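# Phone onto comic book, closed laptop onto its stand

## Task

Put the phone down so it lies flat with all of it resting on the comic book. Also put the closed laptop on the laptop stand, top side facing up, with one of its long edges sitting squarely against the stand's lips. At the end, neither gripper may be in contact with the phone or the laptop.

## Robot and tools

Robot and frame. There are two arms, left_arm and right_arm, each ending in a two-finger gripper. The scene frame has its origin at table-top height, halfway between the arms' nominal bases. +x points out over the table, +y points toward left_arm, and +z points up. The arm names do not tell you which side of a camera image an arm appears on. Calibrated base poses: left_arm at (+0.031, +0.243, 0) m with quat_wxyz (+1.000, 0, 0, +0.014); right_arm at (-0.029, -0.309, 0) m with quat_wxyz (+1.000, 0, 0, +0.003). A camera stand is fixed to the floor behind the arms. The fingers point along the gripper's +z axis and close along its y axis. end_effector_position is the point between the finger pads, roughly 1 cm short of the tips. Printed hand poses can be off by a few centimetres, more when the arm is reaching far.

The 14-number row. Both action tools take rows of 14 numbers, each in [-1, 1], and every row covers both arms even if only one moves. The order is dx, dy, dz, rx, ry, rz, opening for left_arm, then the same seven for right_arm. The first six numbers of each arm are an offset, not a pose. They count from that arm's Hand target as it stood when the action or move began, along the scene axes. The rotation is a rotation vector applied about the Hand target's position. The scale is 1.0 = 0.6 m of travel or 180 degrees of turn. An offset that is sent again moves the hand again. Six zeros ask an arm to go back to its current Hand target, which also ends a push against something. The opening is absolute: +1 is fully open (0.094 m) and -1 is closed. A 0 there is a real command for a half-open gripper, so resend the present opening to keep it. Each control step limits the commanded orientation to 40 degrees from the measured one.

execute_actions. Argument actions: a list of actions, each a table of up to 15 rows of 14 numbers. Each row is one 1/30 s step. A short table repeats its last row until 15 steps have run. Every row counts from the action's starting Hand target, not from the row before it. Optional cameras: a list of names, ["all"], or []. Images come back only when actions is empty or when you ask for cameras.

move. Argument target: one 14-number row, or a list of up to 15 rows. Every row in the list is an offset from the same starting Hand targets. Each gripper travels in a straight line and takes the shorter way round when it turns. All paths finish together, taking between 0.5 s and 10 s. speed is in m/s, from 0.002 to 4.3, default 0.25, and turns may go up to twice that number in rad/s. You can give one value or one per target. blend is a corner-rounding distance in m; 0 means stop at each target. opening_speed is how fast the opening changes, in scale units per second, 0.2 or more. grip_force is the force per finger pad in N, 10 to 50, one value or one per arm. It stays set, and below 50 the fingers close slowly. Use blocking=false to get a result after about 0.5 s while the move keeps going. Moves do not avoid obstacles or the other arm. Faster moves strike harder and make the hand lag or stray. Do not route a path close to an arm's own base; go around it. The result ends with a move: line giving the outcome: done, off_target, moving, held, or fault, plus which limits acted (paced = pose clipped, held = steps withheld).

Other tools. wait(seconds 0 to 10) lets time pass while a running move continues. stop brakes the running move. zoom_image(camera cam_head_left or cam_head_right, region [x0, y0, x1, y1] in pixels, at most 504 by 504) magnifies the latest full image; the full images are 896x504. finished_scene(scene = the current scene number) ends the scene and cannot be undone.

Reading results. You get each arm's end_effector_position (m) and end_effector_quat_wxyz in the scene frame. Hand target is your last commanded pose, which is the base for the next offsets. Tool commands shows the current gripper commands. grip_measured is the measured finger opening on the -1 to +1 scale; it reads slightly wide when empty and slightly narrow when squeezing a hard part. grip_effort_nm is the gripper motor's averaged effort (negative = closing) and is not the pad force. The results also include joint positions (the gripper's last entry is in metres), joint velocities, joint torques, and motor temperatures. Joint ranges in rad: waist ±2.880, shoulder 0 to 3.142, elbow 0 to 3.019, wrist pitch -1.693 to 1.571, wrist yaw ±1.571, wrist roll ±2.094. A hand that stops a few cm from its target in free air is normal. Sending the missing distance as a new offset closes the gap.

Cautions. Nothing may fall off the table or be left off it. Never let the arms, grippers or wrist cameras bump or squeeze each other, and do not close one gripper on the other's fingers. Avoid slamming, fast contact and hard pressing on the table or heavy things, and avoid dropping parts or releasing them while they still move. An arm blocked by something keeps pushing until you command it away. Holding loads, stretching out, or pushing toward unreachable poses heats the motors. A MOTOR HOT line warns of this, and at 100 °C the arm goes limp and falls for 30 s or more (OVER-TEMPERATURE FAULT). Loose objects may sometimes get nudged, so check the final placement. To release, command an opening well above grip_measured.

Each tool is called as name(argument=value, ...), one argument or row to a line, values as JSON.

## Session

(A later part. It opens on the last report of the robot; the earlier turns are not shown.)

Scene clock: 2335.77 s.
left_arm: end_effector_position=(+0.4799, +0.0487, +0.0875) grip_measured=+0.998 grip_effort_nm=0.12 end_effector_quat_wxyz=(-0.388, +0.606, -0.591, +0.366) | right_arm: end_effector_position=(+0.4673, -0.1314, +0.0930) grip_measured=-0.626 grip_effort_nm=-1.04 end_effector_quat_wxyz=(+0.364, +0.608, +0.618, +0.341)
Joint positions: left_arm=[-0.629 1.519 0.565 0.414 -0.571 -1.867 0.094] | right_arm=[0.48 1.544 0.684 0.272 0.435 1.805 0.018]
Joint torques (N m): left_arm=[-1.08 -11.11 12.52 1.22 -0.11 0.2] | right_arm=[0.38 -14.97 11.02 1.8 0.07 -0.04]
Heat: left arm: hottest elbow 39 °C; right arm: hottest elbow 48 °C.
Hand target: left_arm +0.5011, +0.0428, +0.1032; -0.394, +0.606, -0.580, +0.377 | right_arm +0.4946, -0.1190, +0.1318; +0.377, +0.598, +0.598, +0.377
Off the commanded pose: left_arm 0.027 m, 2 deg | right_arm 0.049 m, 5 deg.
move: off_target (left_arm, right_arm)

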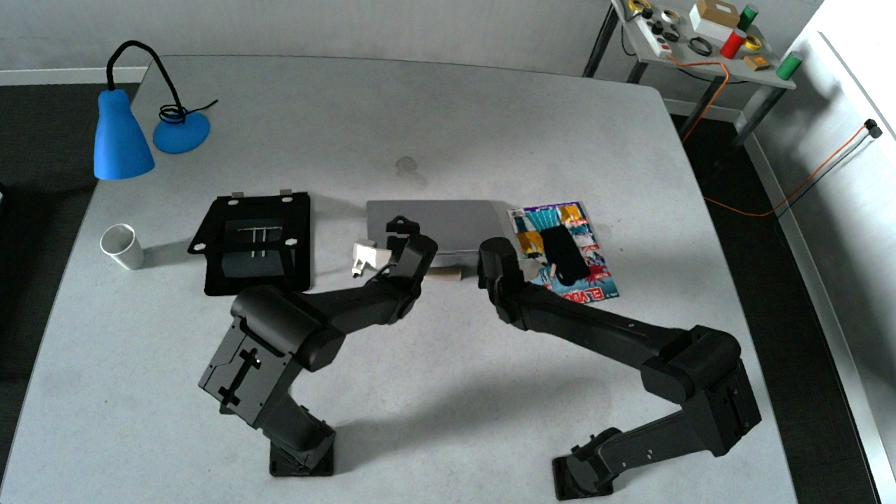

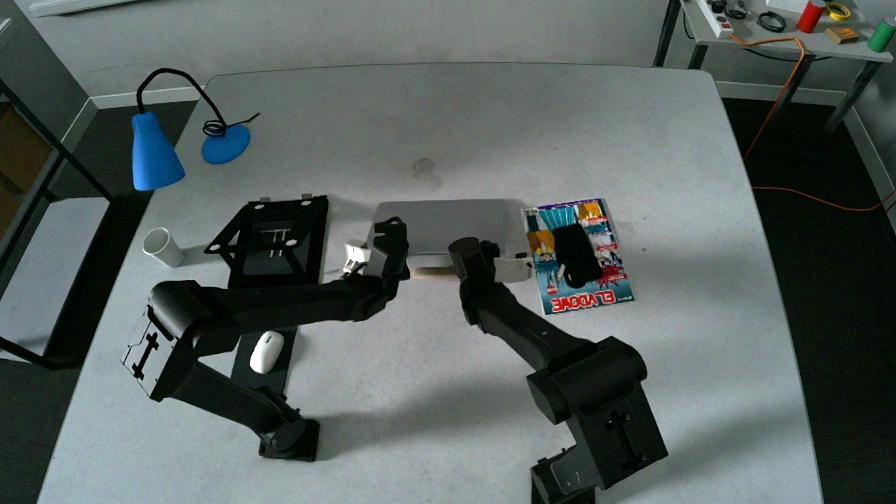

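move(
  target=[0, 0, 0, 0, 0, 0, -0.85, 0, 0, 0, 0, 0, 0, -0.85],
  opening_speed=0.9,
)

Scene clock: 2339.97 s.
left_arm: end_effector_position=(+0.4795, +0.0495, +0.0822) grip_measured=-0.626 grip_effort_nm=-1.00 end_effector_quat_wxyz=(-0.382, +0.614, -0.587, +0.364) | right_arm: end_effector_position=(+0.4697, -0.1309, +0.0968) grip_measured=-0.639 grip_effort_nm=-1.03 end_effector_quat_wxyz=(+0.366, +0.608, +0.615, +0.344)
Joint positions: left_arm=[-0.628 1.528 0.566 0.409 -0.57 -1.892 0.018] | right_arm=[0.48 1.542 0.69 0.272 0.439 1.805 0.017]
Joint torques (N m): left_arm=[-0.56 -11.87 12.14 1.44 -0.22 0.4] | right_arm=[0.21 -14.86 10.67 1.83 -0.06 -0.05]
Heat: left arm: hottest elbow 39 °C; right arm: hottest elbow 48 °C.
Hand target: left_arm +0.5011, +0.0429, +0.1031; -0.394, +0.606, -0.580, +0.377 | right_arm +0.4946, -0.1190, +0.1317; +0.377, +0.598, +0.598, +0.377
Off the commanded pose: left_arm 0.031 m, 2 deg | right_arm 0.045 m, 5 deg.
move: off_target (left_arm, right_arm)

move(
  target=[0, 0, 0.07, 0, 0, 0, -0.85, -0.02, 0, -0.05, 0, 0, 0, -0.85],
  speed=0.05,
  cameras=[],
)

Scene clock: 2349.33 s.
left_arm: end_effector_position=(+0.4783, +0.0560, +0.0933) grip_measured=-0.626 grip_effort_nm=-1.00 end_effector_quat_wxyz=(-0.377, +0.626, -0.590, +0.344) | right_arm: end_effector_position=(+0.4767, -0.1260, +0.1039) grip_measured=-0.656 grip_effort_nm=-1.03 end_effector_quat_wxyz=(+0.376, +0.602, +0.602, +0.366)
Joint positions: left_arm=[-0.618 1.472 0.589 0.277 -0.572 -1.915 0.018] | right_arm=[0.483 1.557 0.69 0.345 0.443 1.799 0.016]
Joint torques (N m): left_arm=[-1.08 -16.62 13.81 0.9 -0.27 0.63] | right_arm=[0.97 -11.4 7.2 2.76 0.16 0.09]
Heat: left arm: hottest elbow 39 °C; right arm: hottest elbow 47 °C.
Hand target: left_arm +0.5011, +0.0430, +0.1451; -0.394, +0.606, -0.580, +0.377 | right_arm +0.4826, -0.1190, +0.1017; +0.377, +0.598, +0.598, +0.377
Off the commanded pose: left_arm 0.058 m, 5 deg | right_arm 0.010 m, 1 deg.
move: off_target (left_arm)
No camera images: "cameras" was empty.

move(
  target=[
    [0, 0, 0, 0, 0, 0, -0.85, 0, 0, 0, 0, 0, 0, 1],
    [0, 0, 0, 0, 0, 0, -0.85, -0.13, 0, 0.055, 0, 0, 0, 1],
    [0, 0, 0, 0, 0, 0, -0.85, -0.33, -0.25, 0.2, 0, 0, 0, 1],
  ],
  speed=[0.1, 0.15, 0.3],
  blend=[0, 0.03, 0],
  cameras=["all"],
)

zoom_image(
  camera="cam_head_left",
  region=[350, 190, 510, 300],
)

zoom_image(
  camera="cam_head_right",
  region=[350, 190, 510, 300],
)

Scene clock: 2357.93 s.
left_arm: end_effector_position=(+0.4774, +0.0570, +0.0941) grip_measured=-0.626 grip_effort_nm=-1.01 end_effector_quat_wxyz=(-0.376, +0.627, -0.590, +0.342) | right_arm: end_effector_position=(+0.2849, -0.2650, +0.2143) grip_measured=+0.999 grip_effort_nm=0.07 end_effector_quat_wxyz=(+0.372, +0.598, +0.602, +0.376)
Joint positions: left_arm=[-0.617 1.466 0.59 0.264 -0.571 -1.917 0.018] | right_arm=[0.264 0.481 0.373 -0.363 0.233 1.69 0.094]
Joint torques (N m): left_arm=[-1.32 -15.91 13.76 1.4 -0.3 0.64] | right_arm=[-0.21 -1.85 10.35 1.18 0.04 0.01]
Heat: left arm: hottest elbow 41 °C; right arm: hottest elbow 46 °C.
Hand target: left_arm +0.5011, +0.0431, +0.1450; -0.394, +0.606, -0.580, +0.377 | right_arm +0.2847, -0.2690, +0.2217; +0.377, +0.598, +0.598, +0.377
Off the commanded pose: left_arm 0.058 m, 5 deg | right_arm 0.008 m, 1 deg.
move: off_target (left_arm)

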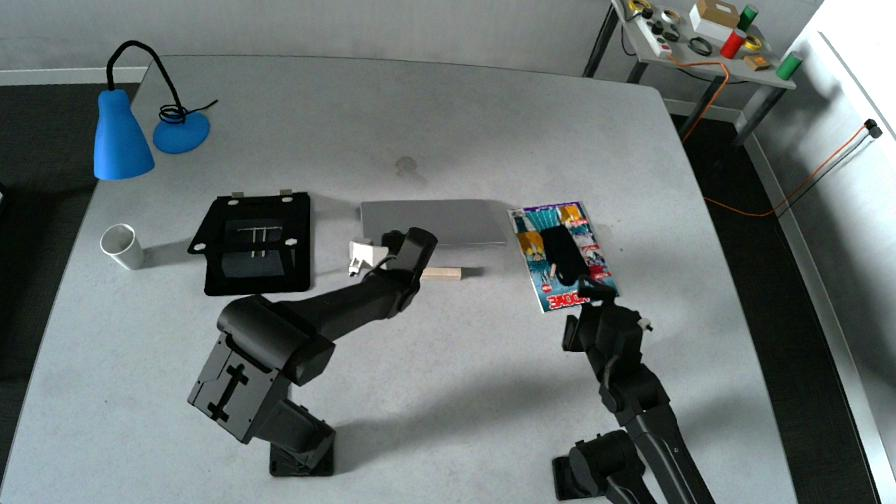

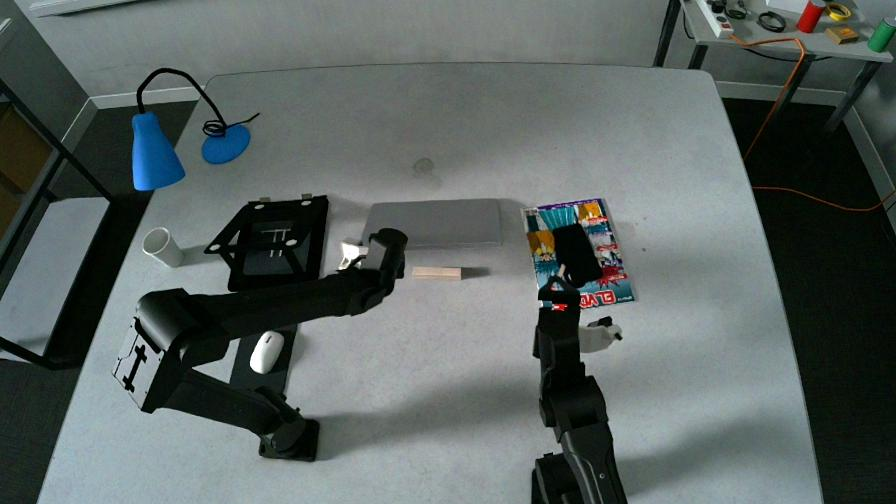

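Scaled by 3.150.

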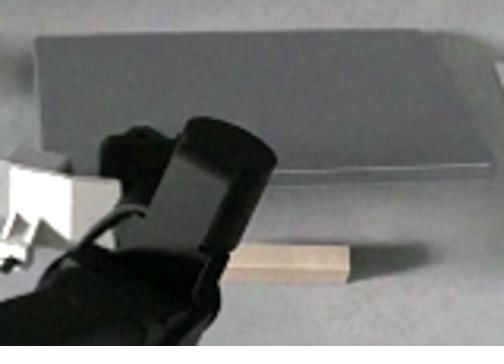

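Scaled by 3.150.

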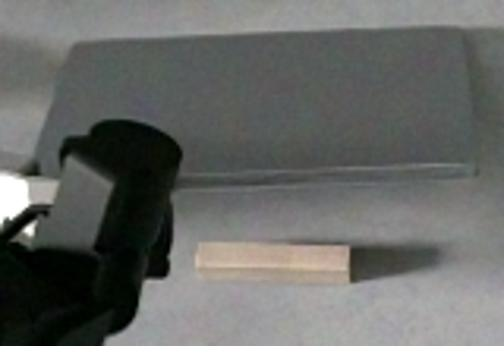

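move(
  target=[
    [0.0498, 0.0082, 0.0533, -0.0068, 0.1164, 0.003, -0.85, 0, 0, 0, 0, 0, 0, 1],
    [0.1098, 0.0165, 0.0833, -0.0116, 0.1996, 0.006, -0.85, 0, 0, 0, 0, 0, 0, 1],
    [0.1807, 0.0248, 0.095, -0.0164, 0.2828, 0.008, -0.85, 0, 0, 0, 0, 0, 0, 1],
  ],
  speed=0.08,
  blend=[0.02, 0.02, 0],
  cameras=["all"],
)

zoom_image(
  camera="cam_head_left",
  region=[340, 130, 540, 290],
)

zoom_image(
  camera="cam_head_right",
  region=[340, 130, 540, 290],
)

Scene clock: 2385.07 s.
left_arm: end_effector_position=(+0.5833, +0.0665, +0.1706) grip_measured=-0.633 grip_effort_nm=-1.01 end_effector_quat_wxyz=(-0.082, +0.732, -0.674, +0.058) | right_arm: end_effector_position=(+0.2849, -0.2651, +0.2143) grip_measured=+0.999 grip_effort_nm=0.07 end_effector_quat_wxyz=(+0.372, +0.598, +0.602, +0.375)
Joint positions: left_arm=[-0.368 1.768 1.572 -1.202 -0.106 -1.983 0.017] | right_arm=[0.263 0.481 0.373 -0.363 0.233 1.689 0.094]
Joint torques (N m): left_arm=[-1.38 -18.02 18.35 0.51 -0.12 0.18] | right_arm=[-0.38 -1.73 10.35 1.09 0.05 0.02]
Motor temperatures (°C): left_arm=[22 30 43 24 27 24 28] | right_arm=[26 36 48 25 24 23 27]
Heat: left arm: hottest elbow 43 °C; right arm: hottest elbow 48 °C.
Hand target: left_arm +0.6096, +0.0578, +0.2020; -0.096, +0.725, -0.676, +0.090 | right_arm +0.2846, -0.2691, +0.2217; +0.377, +0.598, +0.598, +0.377
Off the commanded pose: left_arm 0.042 m, 4 deg | right_arm 0.008 m, 1 deg.
move: off_target (left_arm)

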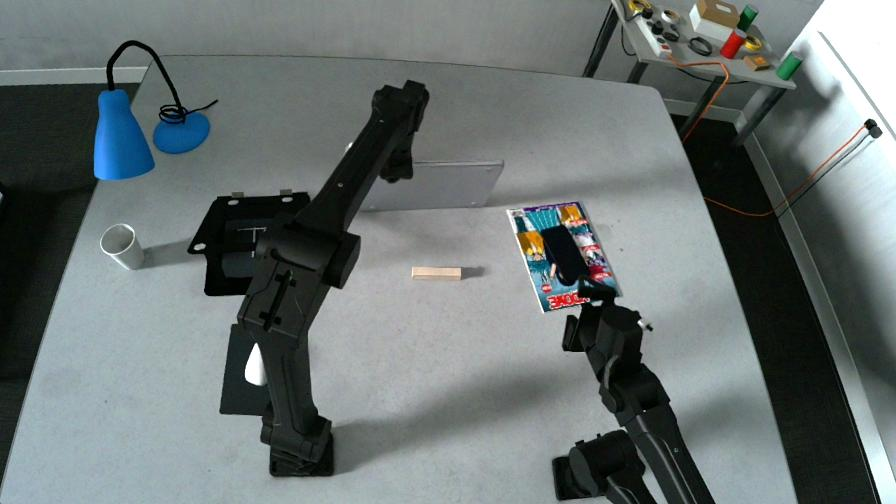

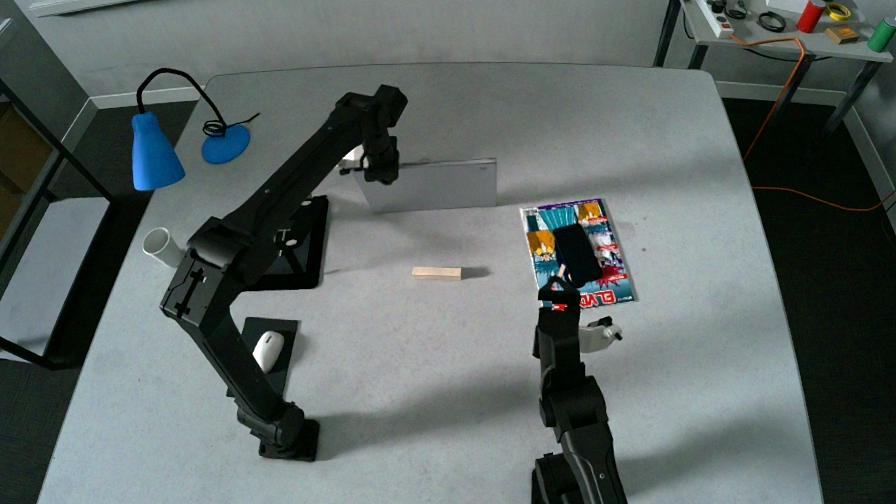

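Scaled by 2.520.

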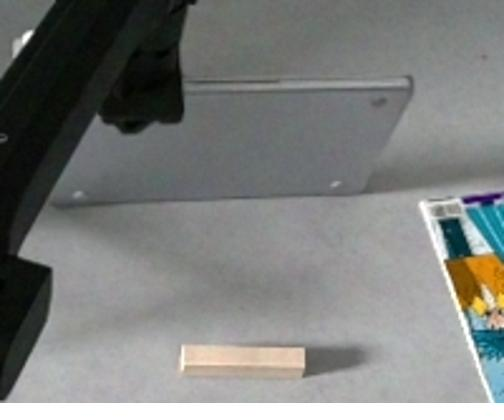

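Scaled by 2.520.

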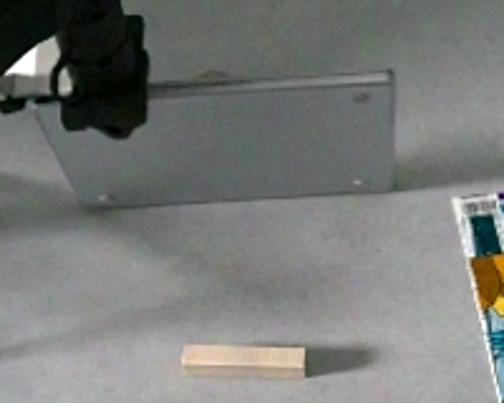

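move(
  target=[0.0873, 0.0037, 0.0, -0.005, 0.0665, 0.0, -0.85, 0, 0, 0, 0, 0, 0, 1],
  speed=0.06,
  cameras=["all"],
)

zoom_image(
  camera="cam_head_left",
  region=[340, 130, 540, 290],
)

zoom_image(
  camera="cam_head_right",
  region=[340, 130, 540, 290],
)

Scene clock: 2420.40 s.
left_arm: end_effector_position=(+0.6324, +0.0662, +0.1737) grip_measured=-0.634 grip_effort_nm=-1.01 end_effector_quat_wxyz=(+0.002, +0.726, -0.687, -0.023) | right_arm: end_effector_position=(+0.2849, -0.2651, +0.2143) grip_measured=+0.999 grip_effort_nm=0.07 end_effector_quat_wxyz=(+0.372, +0.598, +0.602, +0.375)
Joint positions: left_arm=[-0.318 2.048 2.011 -1.577 -0.018 -1.917 0.017] | right_arm=[0.263 0.481 0.373 -0.363 0.233 1.689 0.094]
Joint torques (N m): left_arm=[-0.85 -22.24 18.56 0.66 -0.16 -0.11] | right_arm=[-0.38 -1.85 10.35 1.09 0.05 0.02]
Motor temperatures (°C): left_arm=[22 30 48 24 27 24 28] | right_arm=[26 35 49 25 24 23 26]
Heat: left arm: hottest elbow 48 °C; right arm: hottest elbow 49 °C.
Hand target: left_arm +0.6620, +0.0601, +0.2022; -0.019, +0.732, -0.681, +0.019 | right_arm +0.2846, -0.2691, +0.2217; +0.377, +0.598, +0.598, +0.377
Off the commanded pose: left_arm 0.041 m, 5 deg | right_arm 0.008 m, 1 deg.
move: off_target (left_arm)

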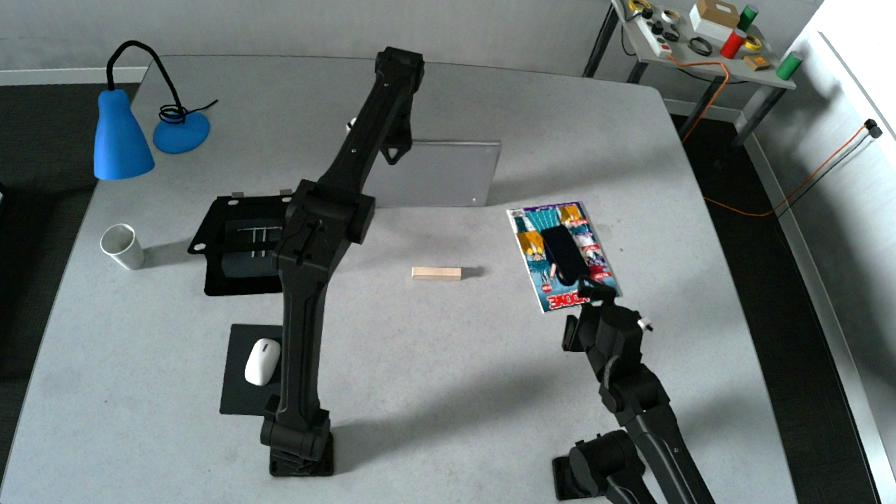

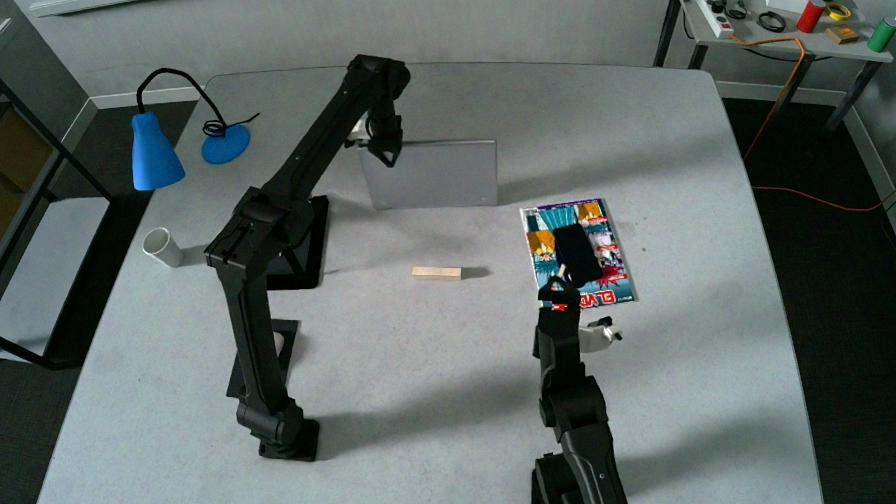

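Scaled by 2.520.

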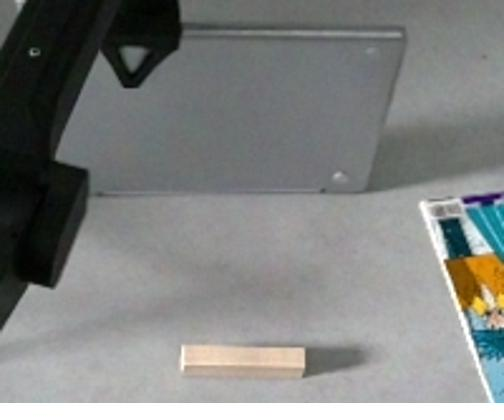

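Scaled by 2.520.

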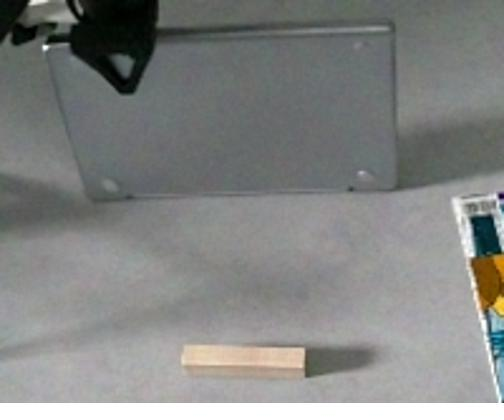

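move(
  target=[0, 0, 0, 0, 0, 0, -0.47, 0, 0, 0, 0, 0, 0, 1],
  opening_speed=0.5,
  cameras=["all"],
)

zoom_image(
  camera="cam_head_right",
  region=[340, 130, 540, 290],
)

Scene clock: 2434.07 s.
left_arm: end_effector_position=(+0.6407, +0.0637, +0.1813) grip_measured=-0.473 grip_effort_nm=0.13 end_effector_quat_wxyz=(-0.004, +0.727, -0.686, -0.011) | right_arm: end_effector_position=(+0.2849, -0.2651, +0.2143) grip_measured=+0.999 grip_effort_nm=0.07 end_effector_quat_wxyz=(+0.372, +0.598, +0.602, +0.375)
Joint positions: left_arm=[-0.318 2.053 2.04 -1.573 -0.017 -1.918 0.025] | right_arm=[0.263 0.481 0.373 -0.363 0.233 1.689 0.094]
Joint torques (N m): left_arm=[-0.91 -22.65 16.91 0.4 -0.03 -0.07] | right_arm=[-0.38 -1.9 10.3 1.11 0.04 0.02]
Heat: left arm: hottest elbow 47 °C; right arm: hottest elbow 49 °C.
Hand target: left_arm +0.6619, +0.0601, +0.2021; -0.019, +0.732, -0.681, +0.019 | right_arm +0.2846, -0.2691, +0.2217; +0.377, +0.598, +0.598, +0.377
Off the commanded pose: left_arm 0.030 m, 4 deg | right_arm 0.008 m, 1 deg.
move: off_target (left_arm)

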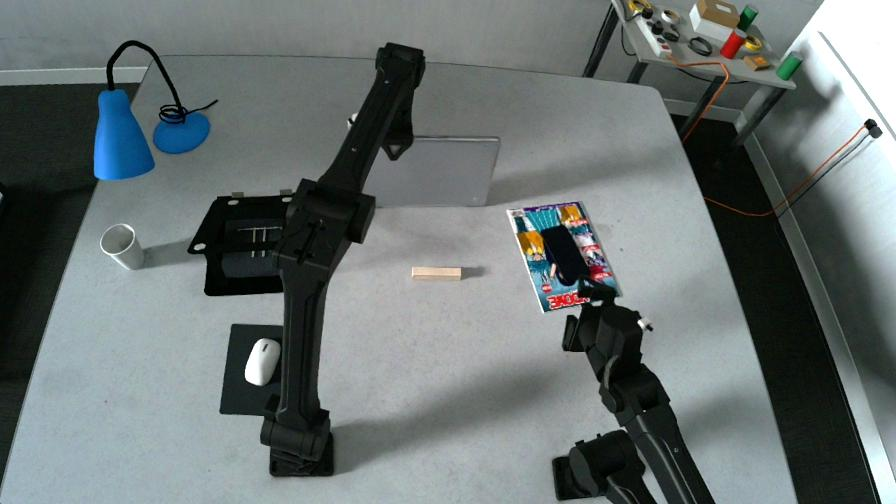

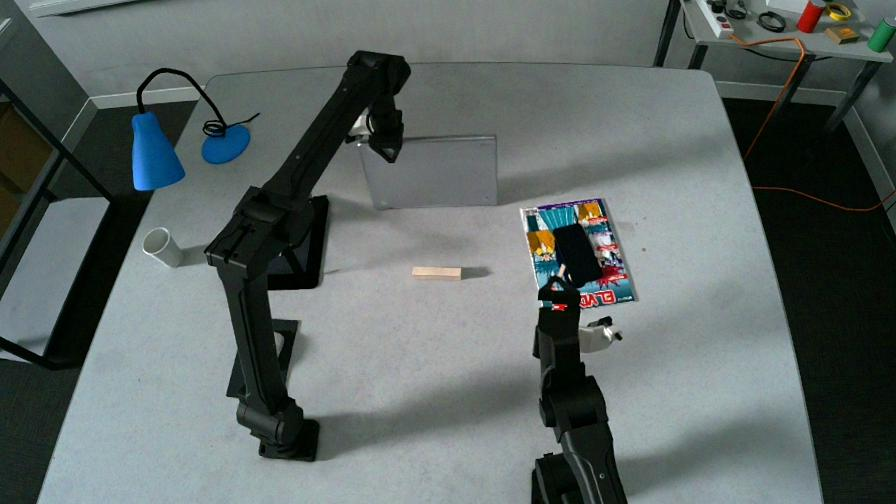

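Scaled by 2.520.

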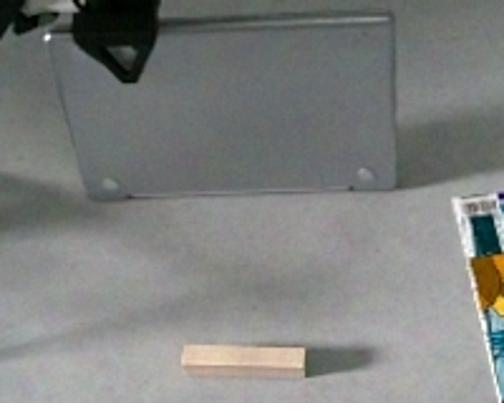

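move(
  target=[
    [0, 0, 0.025, 0, 0, 0, -0.47, 0, 0, 0, 0, 0, 0, 1],
    [0.008, -0.125, 0.025, 0, 0, 0, -0.47, 0, 0, 0, 0, 0, 0, 1],
  ],
  speed=0.1,
  blend=[0.004, 0],
  cameras=["all"],
)

zoom_image(
  camera="cam_head_right",
  region=[340, 110, 540, 270],
)

zoom_image(
  camera="cam_head_left",
  region=[340, 110, 540, 270],
)

Scene clock: 2442.80 s.
left_arm: end_effector_position=(+0.6576, -0.0024, +0.1968) grip_measured=-0.472 grip_effort_nm=0.13 end_effector_quat_wxyz=(-0.012, +0.732, -0.681, +0.000) | right_arm: end_effector_position=(+0.2849, -0.2651, +0.2143) grip_measured=+0.999 grip_effort_nm=0.07 end_effector_quat_wxyz=(+0.372, +0.598, +0.602, +0.375)
Joint positions: left_arm=[-0.406 2.169 2.273 -1.667 -0.022 -2.021 0.025] | right_arm=[0.263 0.481 0.373 -0.363 0.233 1.689 0.094]
Joint torques (N m): left_arm=[-2.08 -23.06 16.72 -0.28 -0.17 -0.08] | right_arm=[-0.38 -1.85 10.32 1.09 0.05 0.02]
Heat: left arm: hottest elbow 46 °C; right arm: hottest elbow 49 °C.
Hand target: left_arm +0.6668, -0.0149, +0.2171; -0.019, +0.732, -0.681, +0.019 | right_arm +0.2846, -0.2691, +0.2217; +0.377, +0.598, +0.598, +0.377
Off the commanded pose: left_arm 0.025 m, 2 deg | right_arm 0.008 m, 1 deg.
joint sent to its limit (left arm) — joint 4 (wrist pitch), lower limit. The joint targets still meet the commanded pose.
move: off_target (left_arm)

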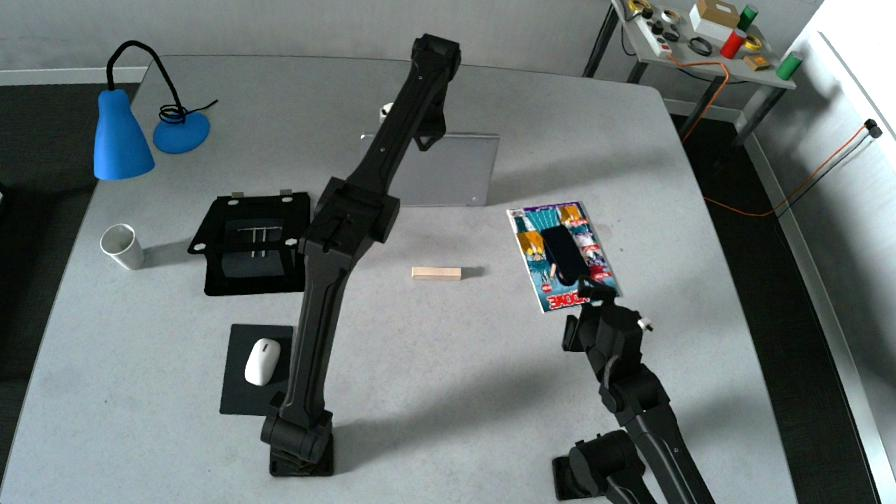

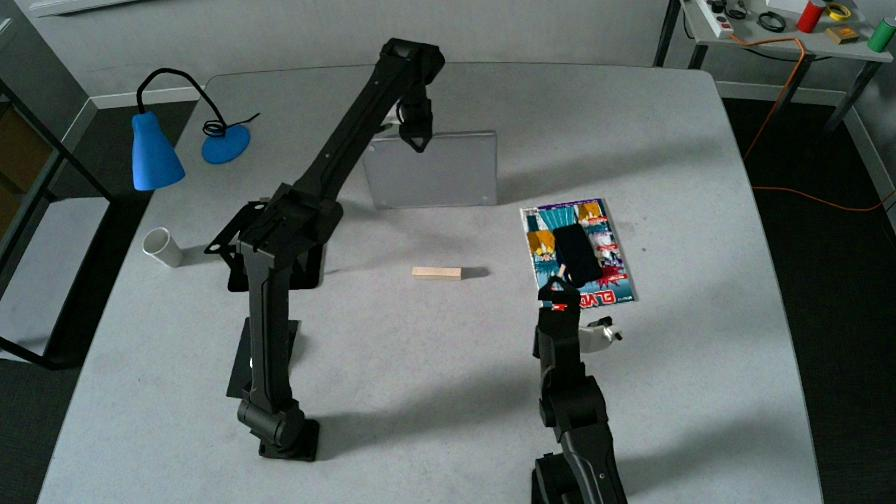

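Scaled by 2.520.

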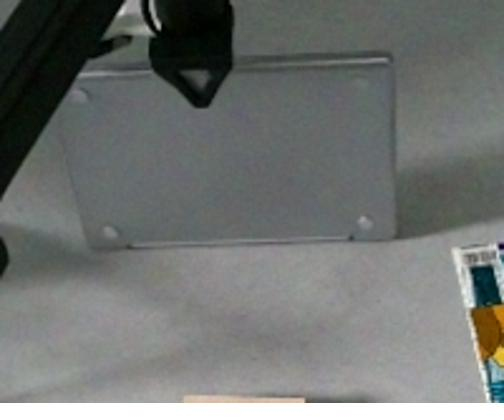

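Scaled by 2.520.

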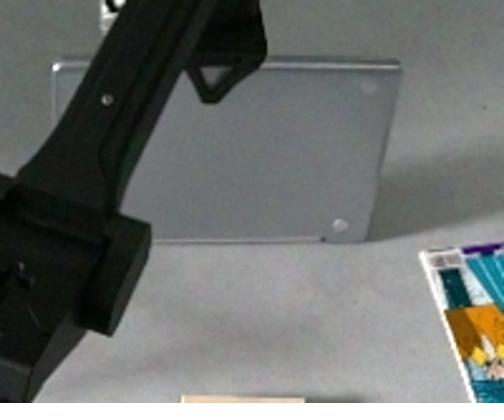

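move(
  target=[
    [0.001, -0.02, -0.012, 0, 0, 0, -0.47, 0, 0, 0, 0, 0, 0, 1],
    [0.001, -0.02, -0.012, 0, 0, 0, -0.9, 0, 0, 0, 0, 0, 0, 1],
  ],
  speed=0.08,
  cameras=["all"],
)

zoom_image(
  camera="cam_head_right",
  region=[340, 110, 540, 270],
)

zoom_image(
  camera="cam_head_left",
  region=[340, 110, 540, 270],
)

Scene clock: 2455.83 s.
left_arm: end_effector_position=(+0.6579, -0.0091, +0.1961) grip_measured=-0.594 grip_effort_nm=-0.99 end_effector_quat_wxyz=(-0.010, +0.731, -0.682, -0.001) | right_arm: end_effector_position=(+0.2849, -0.2651, +0.2143) grip_measured=+0.999 grip_effort_nm=0.07 end_effector_quat_wxyz=(+0.372, +0.598, +0.602, +0.375)
Joint positions: left_arm=[-0.415 2.184 2.296 -1.679 -0.019 -2.027 0.019] | right_arm=[0.263 0.481 0.373 -0.363 0.233 1.689 0.094]
Joint torques (N m): left_arm=[-2.9 -23.36 16.53 0.2 -0.26 -0.17] | right_arm=[-0.38 -1.9 10.32 1.1 0.05 0.02]
Heat: left arm: hottest elbow 47 °C; right arm: hottest elbow 49 °C.
Hand target: left_arm +0.6673, -0.0269, +0.2099; -0.019, +0.732, -0.681, +0.019 | right_arm +0.2846, -0.2691, +0.2217; +0.377, +0.598, +0.598, +0.377
Off the commanded pose: left_arm 0.025 m, 3 deg | right_arm 0.008 m, 1 deg.
joint sent to its limit (left arm) — joint 4 (wrist pitch), lower limit. The joint targets still meet the commanded pose.
move: off_target (left_arm); target 2's new opening was sent with left_arm's hand 0.027 m and 2 deg from that target

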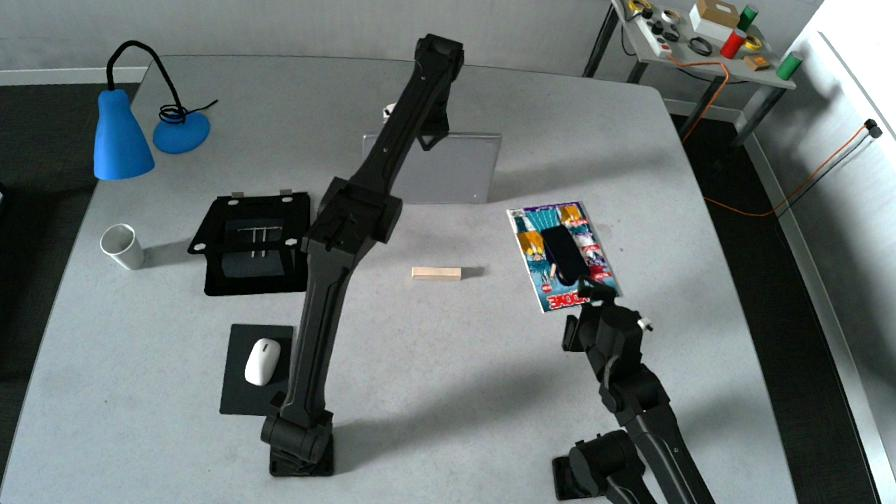

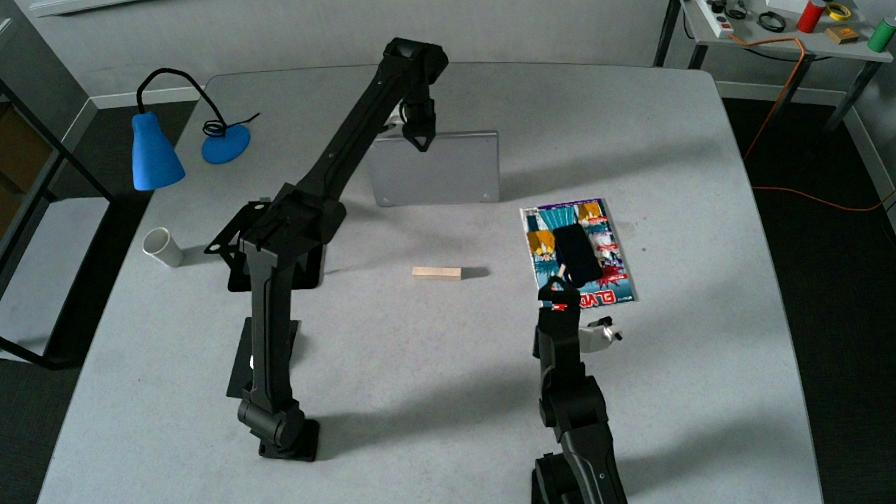

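Scaled by 2.520.

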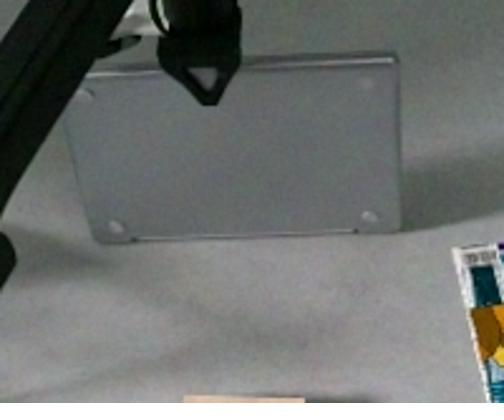

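Scaled by 2.520.

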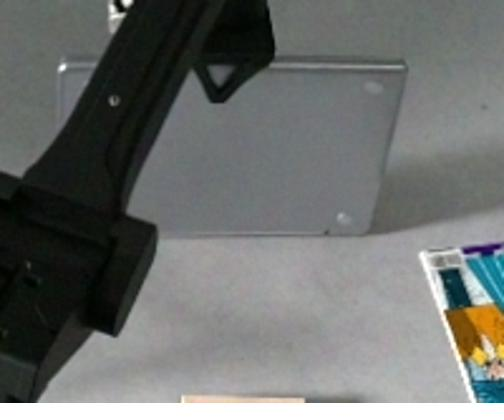

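execute_actions(
  actions=[],
)

Scene clock: 2472.43 s.
left_arm: end_effector_position=(+0.6579, -0.0091, +0.1961) grip_measured=-0.595 grip_effort_nm=-1.01 end_effector_quat_wxyz=(-0.010, +0.731, -0.682, -0.001) | right_arm: end_effector_position=(+0.2849, -0.2651, +0.2143) grip_measured=+0.999 grip_effort_nm=0.07 end_effector_quat_wxyz=(+0.372, +0.598, +0.602, +0.375)
Joint positions: left_arm=[-0.415 2.184 2.296 -1.679 -0.019 -2.027 0.019] | right_arm=[0.263 0.481 0.373 -0.363 0.233 1.689 0.094]
Joint velocities: within noise
Joint torques (N m): left_arm=[-3.08 -23.59 16.38 0.29 -0.23 -0.19] | right_arm=[-0.44 -1.79 10.32 1.09 0.05 0.02]
Motor temperatures (°C): left_arm=[22 31 47 24 27 24 28] | right_arm=[26 34 49 25 24 23 26]
Heat: left arm: hottest elbow 47 °C; right arm: hottest elbow 49 °C.
Hand target: left_arm +0.6673, -0.0269, +0.2099; -0.019, +0.732, -0.681, +0.019 | right_arm +0.2846, -0.2691, +0.2217; +0.377, +0.598, +0.598, +0.377
Tool commands: left_gripper/opening=-0.9 right_gripper/opening=+1.0
Off the commanded pose: left_arm 0.025 m, 3 deg | right_arm 0.008 m, 1 deg.

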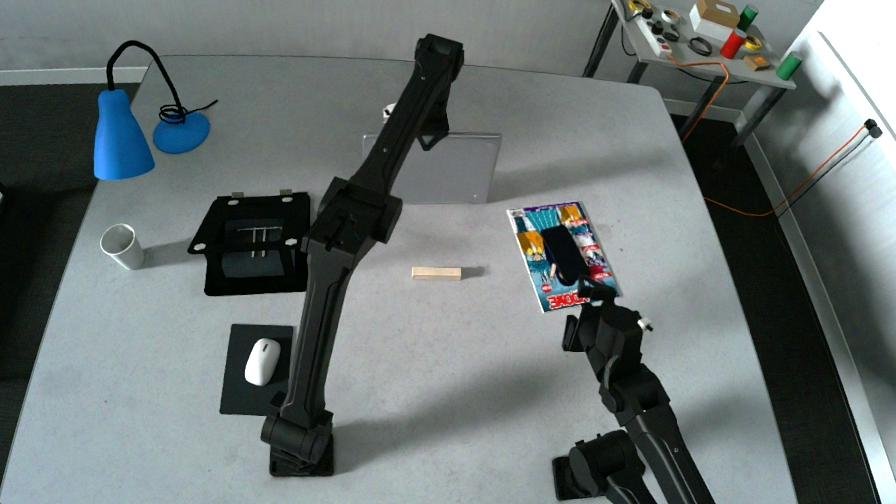

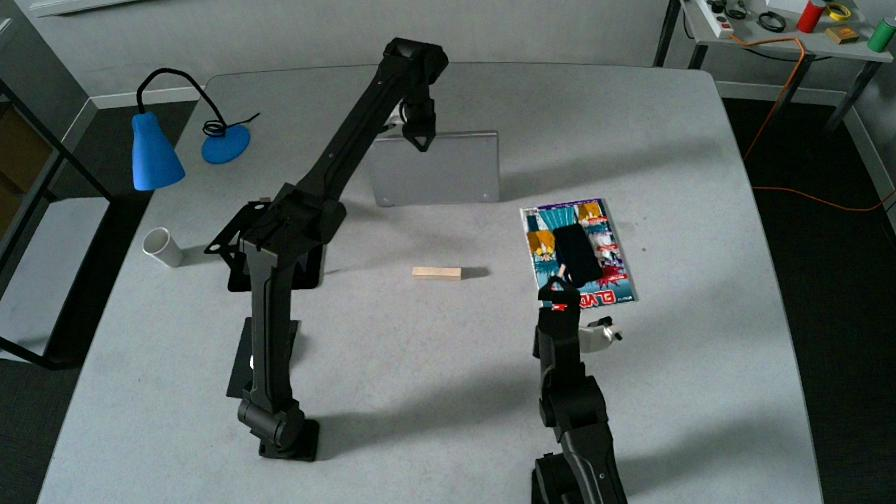

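move(
  target=[0, 0, 0.1167, 0, 0, 0, -0.9, 0, 0, 0, 0, 0, 0, 1],
  speed=0.12,
  cameras=["all"],
)

Scene clock: 2478.27 s.
left_arm: end_effector_position=(+0.6561, -0.0128, +0.1983) grip_measured=-0.622 grip_effort_nm=-0.96 end_effector_quat_wxyz=(-0.009, +0.729, -0.684, +0.000) | right_arm: end_effector_position=(+0.2849, -0.2651, +0.2143) grip_measured=+0.999 grip_effort_nm=0.07 end_effector_quat_wxyz=(+0.372, +0.598, +0.602, +0.375)
Joint positions: left_arm=[-0.42 2.18 2.296 -1.679 -0.017 -2.027 0.018] | right_arm=[0.263 0.481 0.373 -0.363 0.233 1.689 0.094]
Joint torques (N m): left_arm=[-2.73 -29.92 18.67 0.31 -0.29 -0.18] | right_arm=[-0.32 -1.85 10.33 1.09 0.04 0.02]
Heat: left arm: hottest elbow 46 °C; right arm: hottest elbow 49 °C.
Hand target: left_arm +0.6672, -0.0270, +0.2798; -0.019, +0.732, -0.681, +0.019 | right_arm +0.2846, -0.2691, +0.2217; +0.377, +0.598, +0.598, +0.377
Off the commanded pose: left_arm 0.084 m, 2 deg | right_arm 0.008 m, 1 deg.
joint sent to its limit (left arm) — joint 4 (wrist pitch), lower limit. The joint targets are off in position and orientation.
move: off_target (left_arm)

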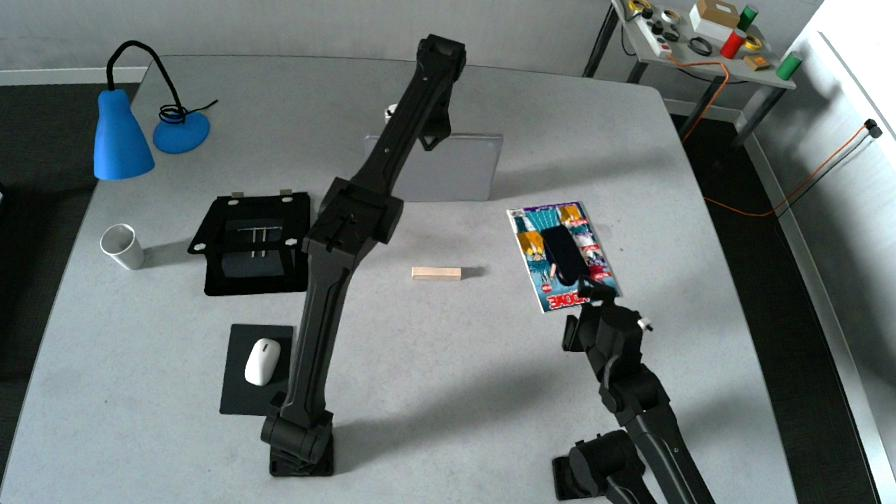

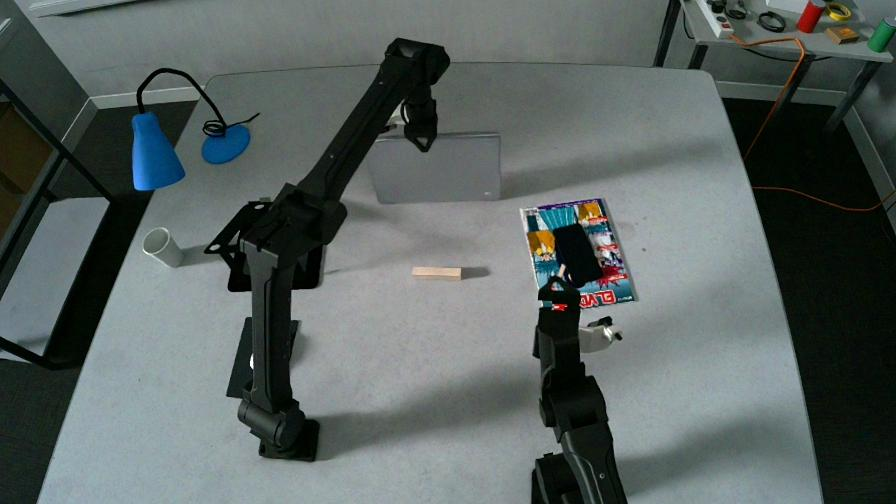

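move(
  target=[0, 0, 0.1, 0.0029, -0.0388, 0, -0.9, 0, 0, 0, 0, 0, 0, 1],
  speed=0.12,
  cameras=["all"],
)

Scene clock: 2481.67 s.
left_arm: end_effector_position=(+0.6540, -0.0168, +0.2034) grip_measured=-0.632 grip_effort_nm=-1.01 end_effector_quat_wxyz=(-0.033, +0.724, -0.689, -0.004) | right_arm: end_effector_position=(+0.2849, -0.2651, +0.2143) grip_measured=+0.999 grip_effort_nm=0.07 end_effector_quat_wxyz=(+0.372, +0.598, +0.602, +0.375)
Joint positions: left_arm=[-0.439 2.173 2.296 -1.679 -0.066 -2.03 0.017] | right_arm=[0.263 0.481 0.373 -0.363 0.233 1.689 0.094]
Joint torques (N m): left_arm=[-1.67 -34.96 20.98 0.16 -0.61 -0.2] | right_arm=[-0.32 -1.85 10.35 1.09 0.05 0.02]
Heat: left arm: hottest elbow 47 °C; right arm: hottest elbow 49 °C.
Hand target: left_arm +0.6672, -0.0270, +0.3398; -0.064, +0.729, -0.679, +0.060 | right_arm +0.2846, -0.2691, +0.2217; +0.377, +0.598, +0.598, +0.377
Off the commanded pose: left_arm 0.137 m, 8 deg | right_arm 0.008 m, 1 deg.
joint sent to its limit (left arm) — joint 4 (wrist pitch), lower limit. The joint targets are off in position and orientation.
move: off_target (left_arm)

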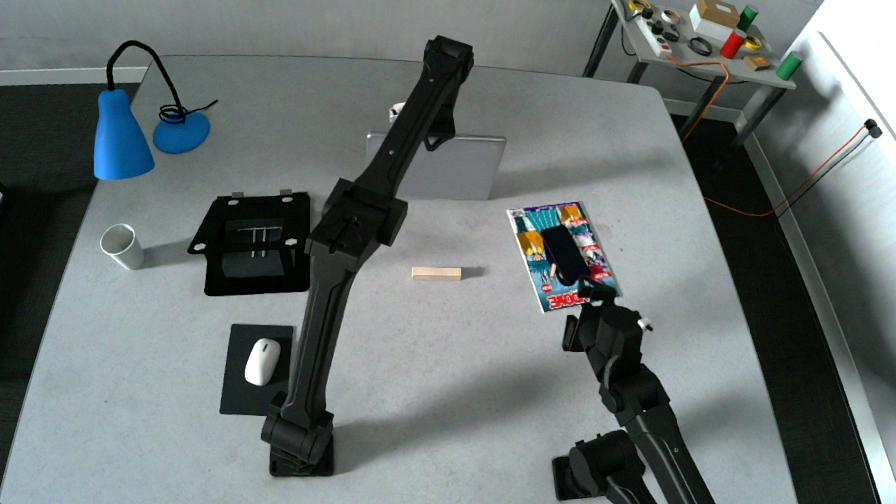

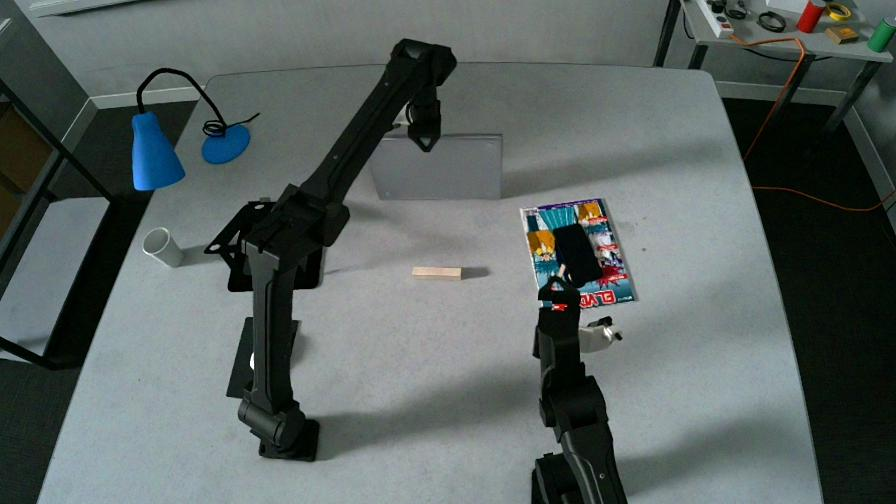

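zoom_image(
  camera="cam_head_left",
  region=[340, 40, 540, 220],
)

zoom_image(
  camera="cam_head_right",
  region=[340, 40, 540, 220],
)

Scaled by 2.520.

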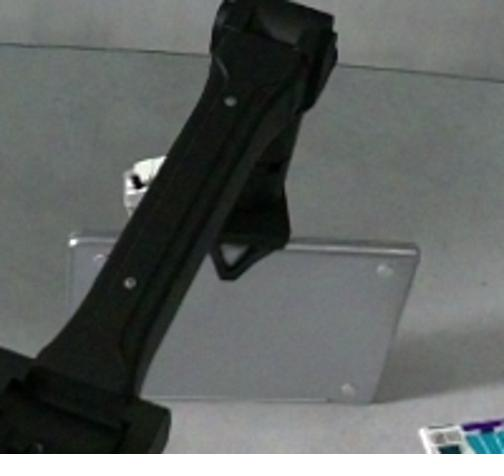

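Scaled by 2.520.

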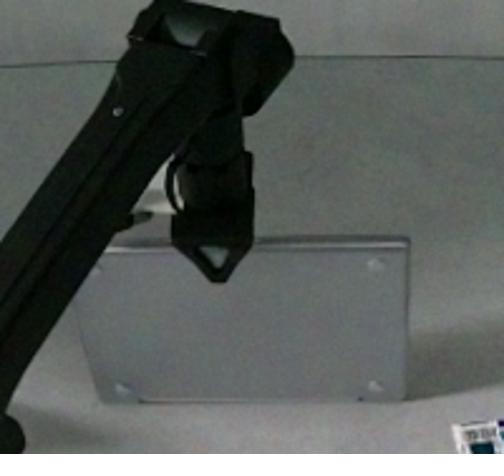

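move(
  target=[0, 0, 0.1, 0, 0, 0, -0.9, 0, 0, 0, 0, 0, 0, 1],
  speed=0.12,
  cameras=["all"],
)

Scene clock: 2491.27 s.
left_arm: end_effector_position=(+0.6528, -0.0140, +0.2237) grip_measured=-0.633 grip_effort_nm=-1.01 end_effector_quat_wxyz=(-0.045, +0.726, -0.686, +0.009) | right_arm: end_effector_position=(+0.2849, -0.2651, +0.2143) grip_measured=+0.999 grip_effort_nm=0.07 end_effector_quat_wxyz=(+0.372, +0.598, +0.602, +0.375)
Joint positions: left_arm=[-0.44 2.142 2.296 -1.678 -0.08 -2.036 0.017] | right_arm=[0.263 0.481 0.373 -0.363 0.233 1.689 0.094]
Joint torques (N m): left_arm=[-1.9 -36.78 24.58 0.05 -0.25 -0.01] | right_arm=[-0.44 -1.85 10.32 1.09 0.05 0.02]
Motor temperatures (°C): left_arm=[22 36 48 24 27 24 29] | right_arm=[26 34 50 25 24 23 26]
Heat: left arm: hottest elbow 48 °C; right arm: hottest elbow 50 °C.
Hand target: left_arm +0.6672, -0.0269, +0.3999; -0.064, +0.729, -0.679, +0.060 | right_arm +0.2846, -0.2691, +0.2217; +0.377, +0.598, +0.598, +0.377
Off the commanded pose: left_arm 0.177 m, 6 deg | right_arm 0.008 m, 1 deg.
joint sent to its limit (left arm) — joint 4 (wrist pitch), lower limit. The joint targets are off in position and orientation.
move: off_target (left_arm)

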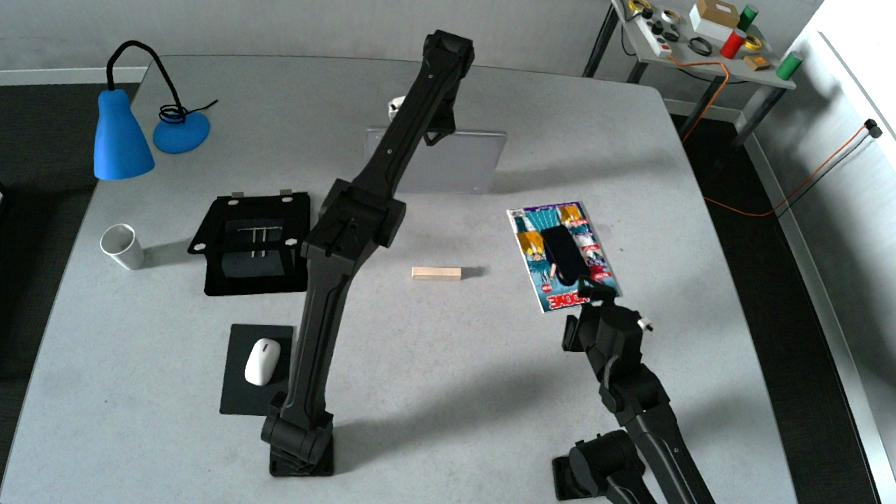

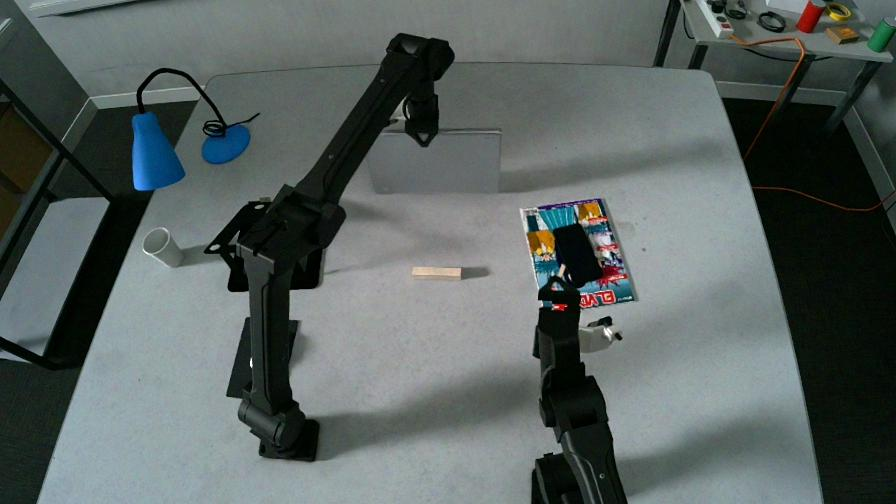

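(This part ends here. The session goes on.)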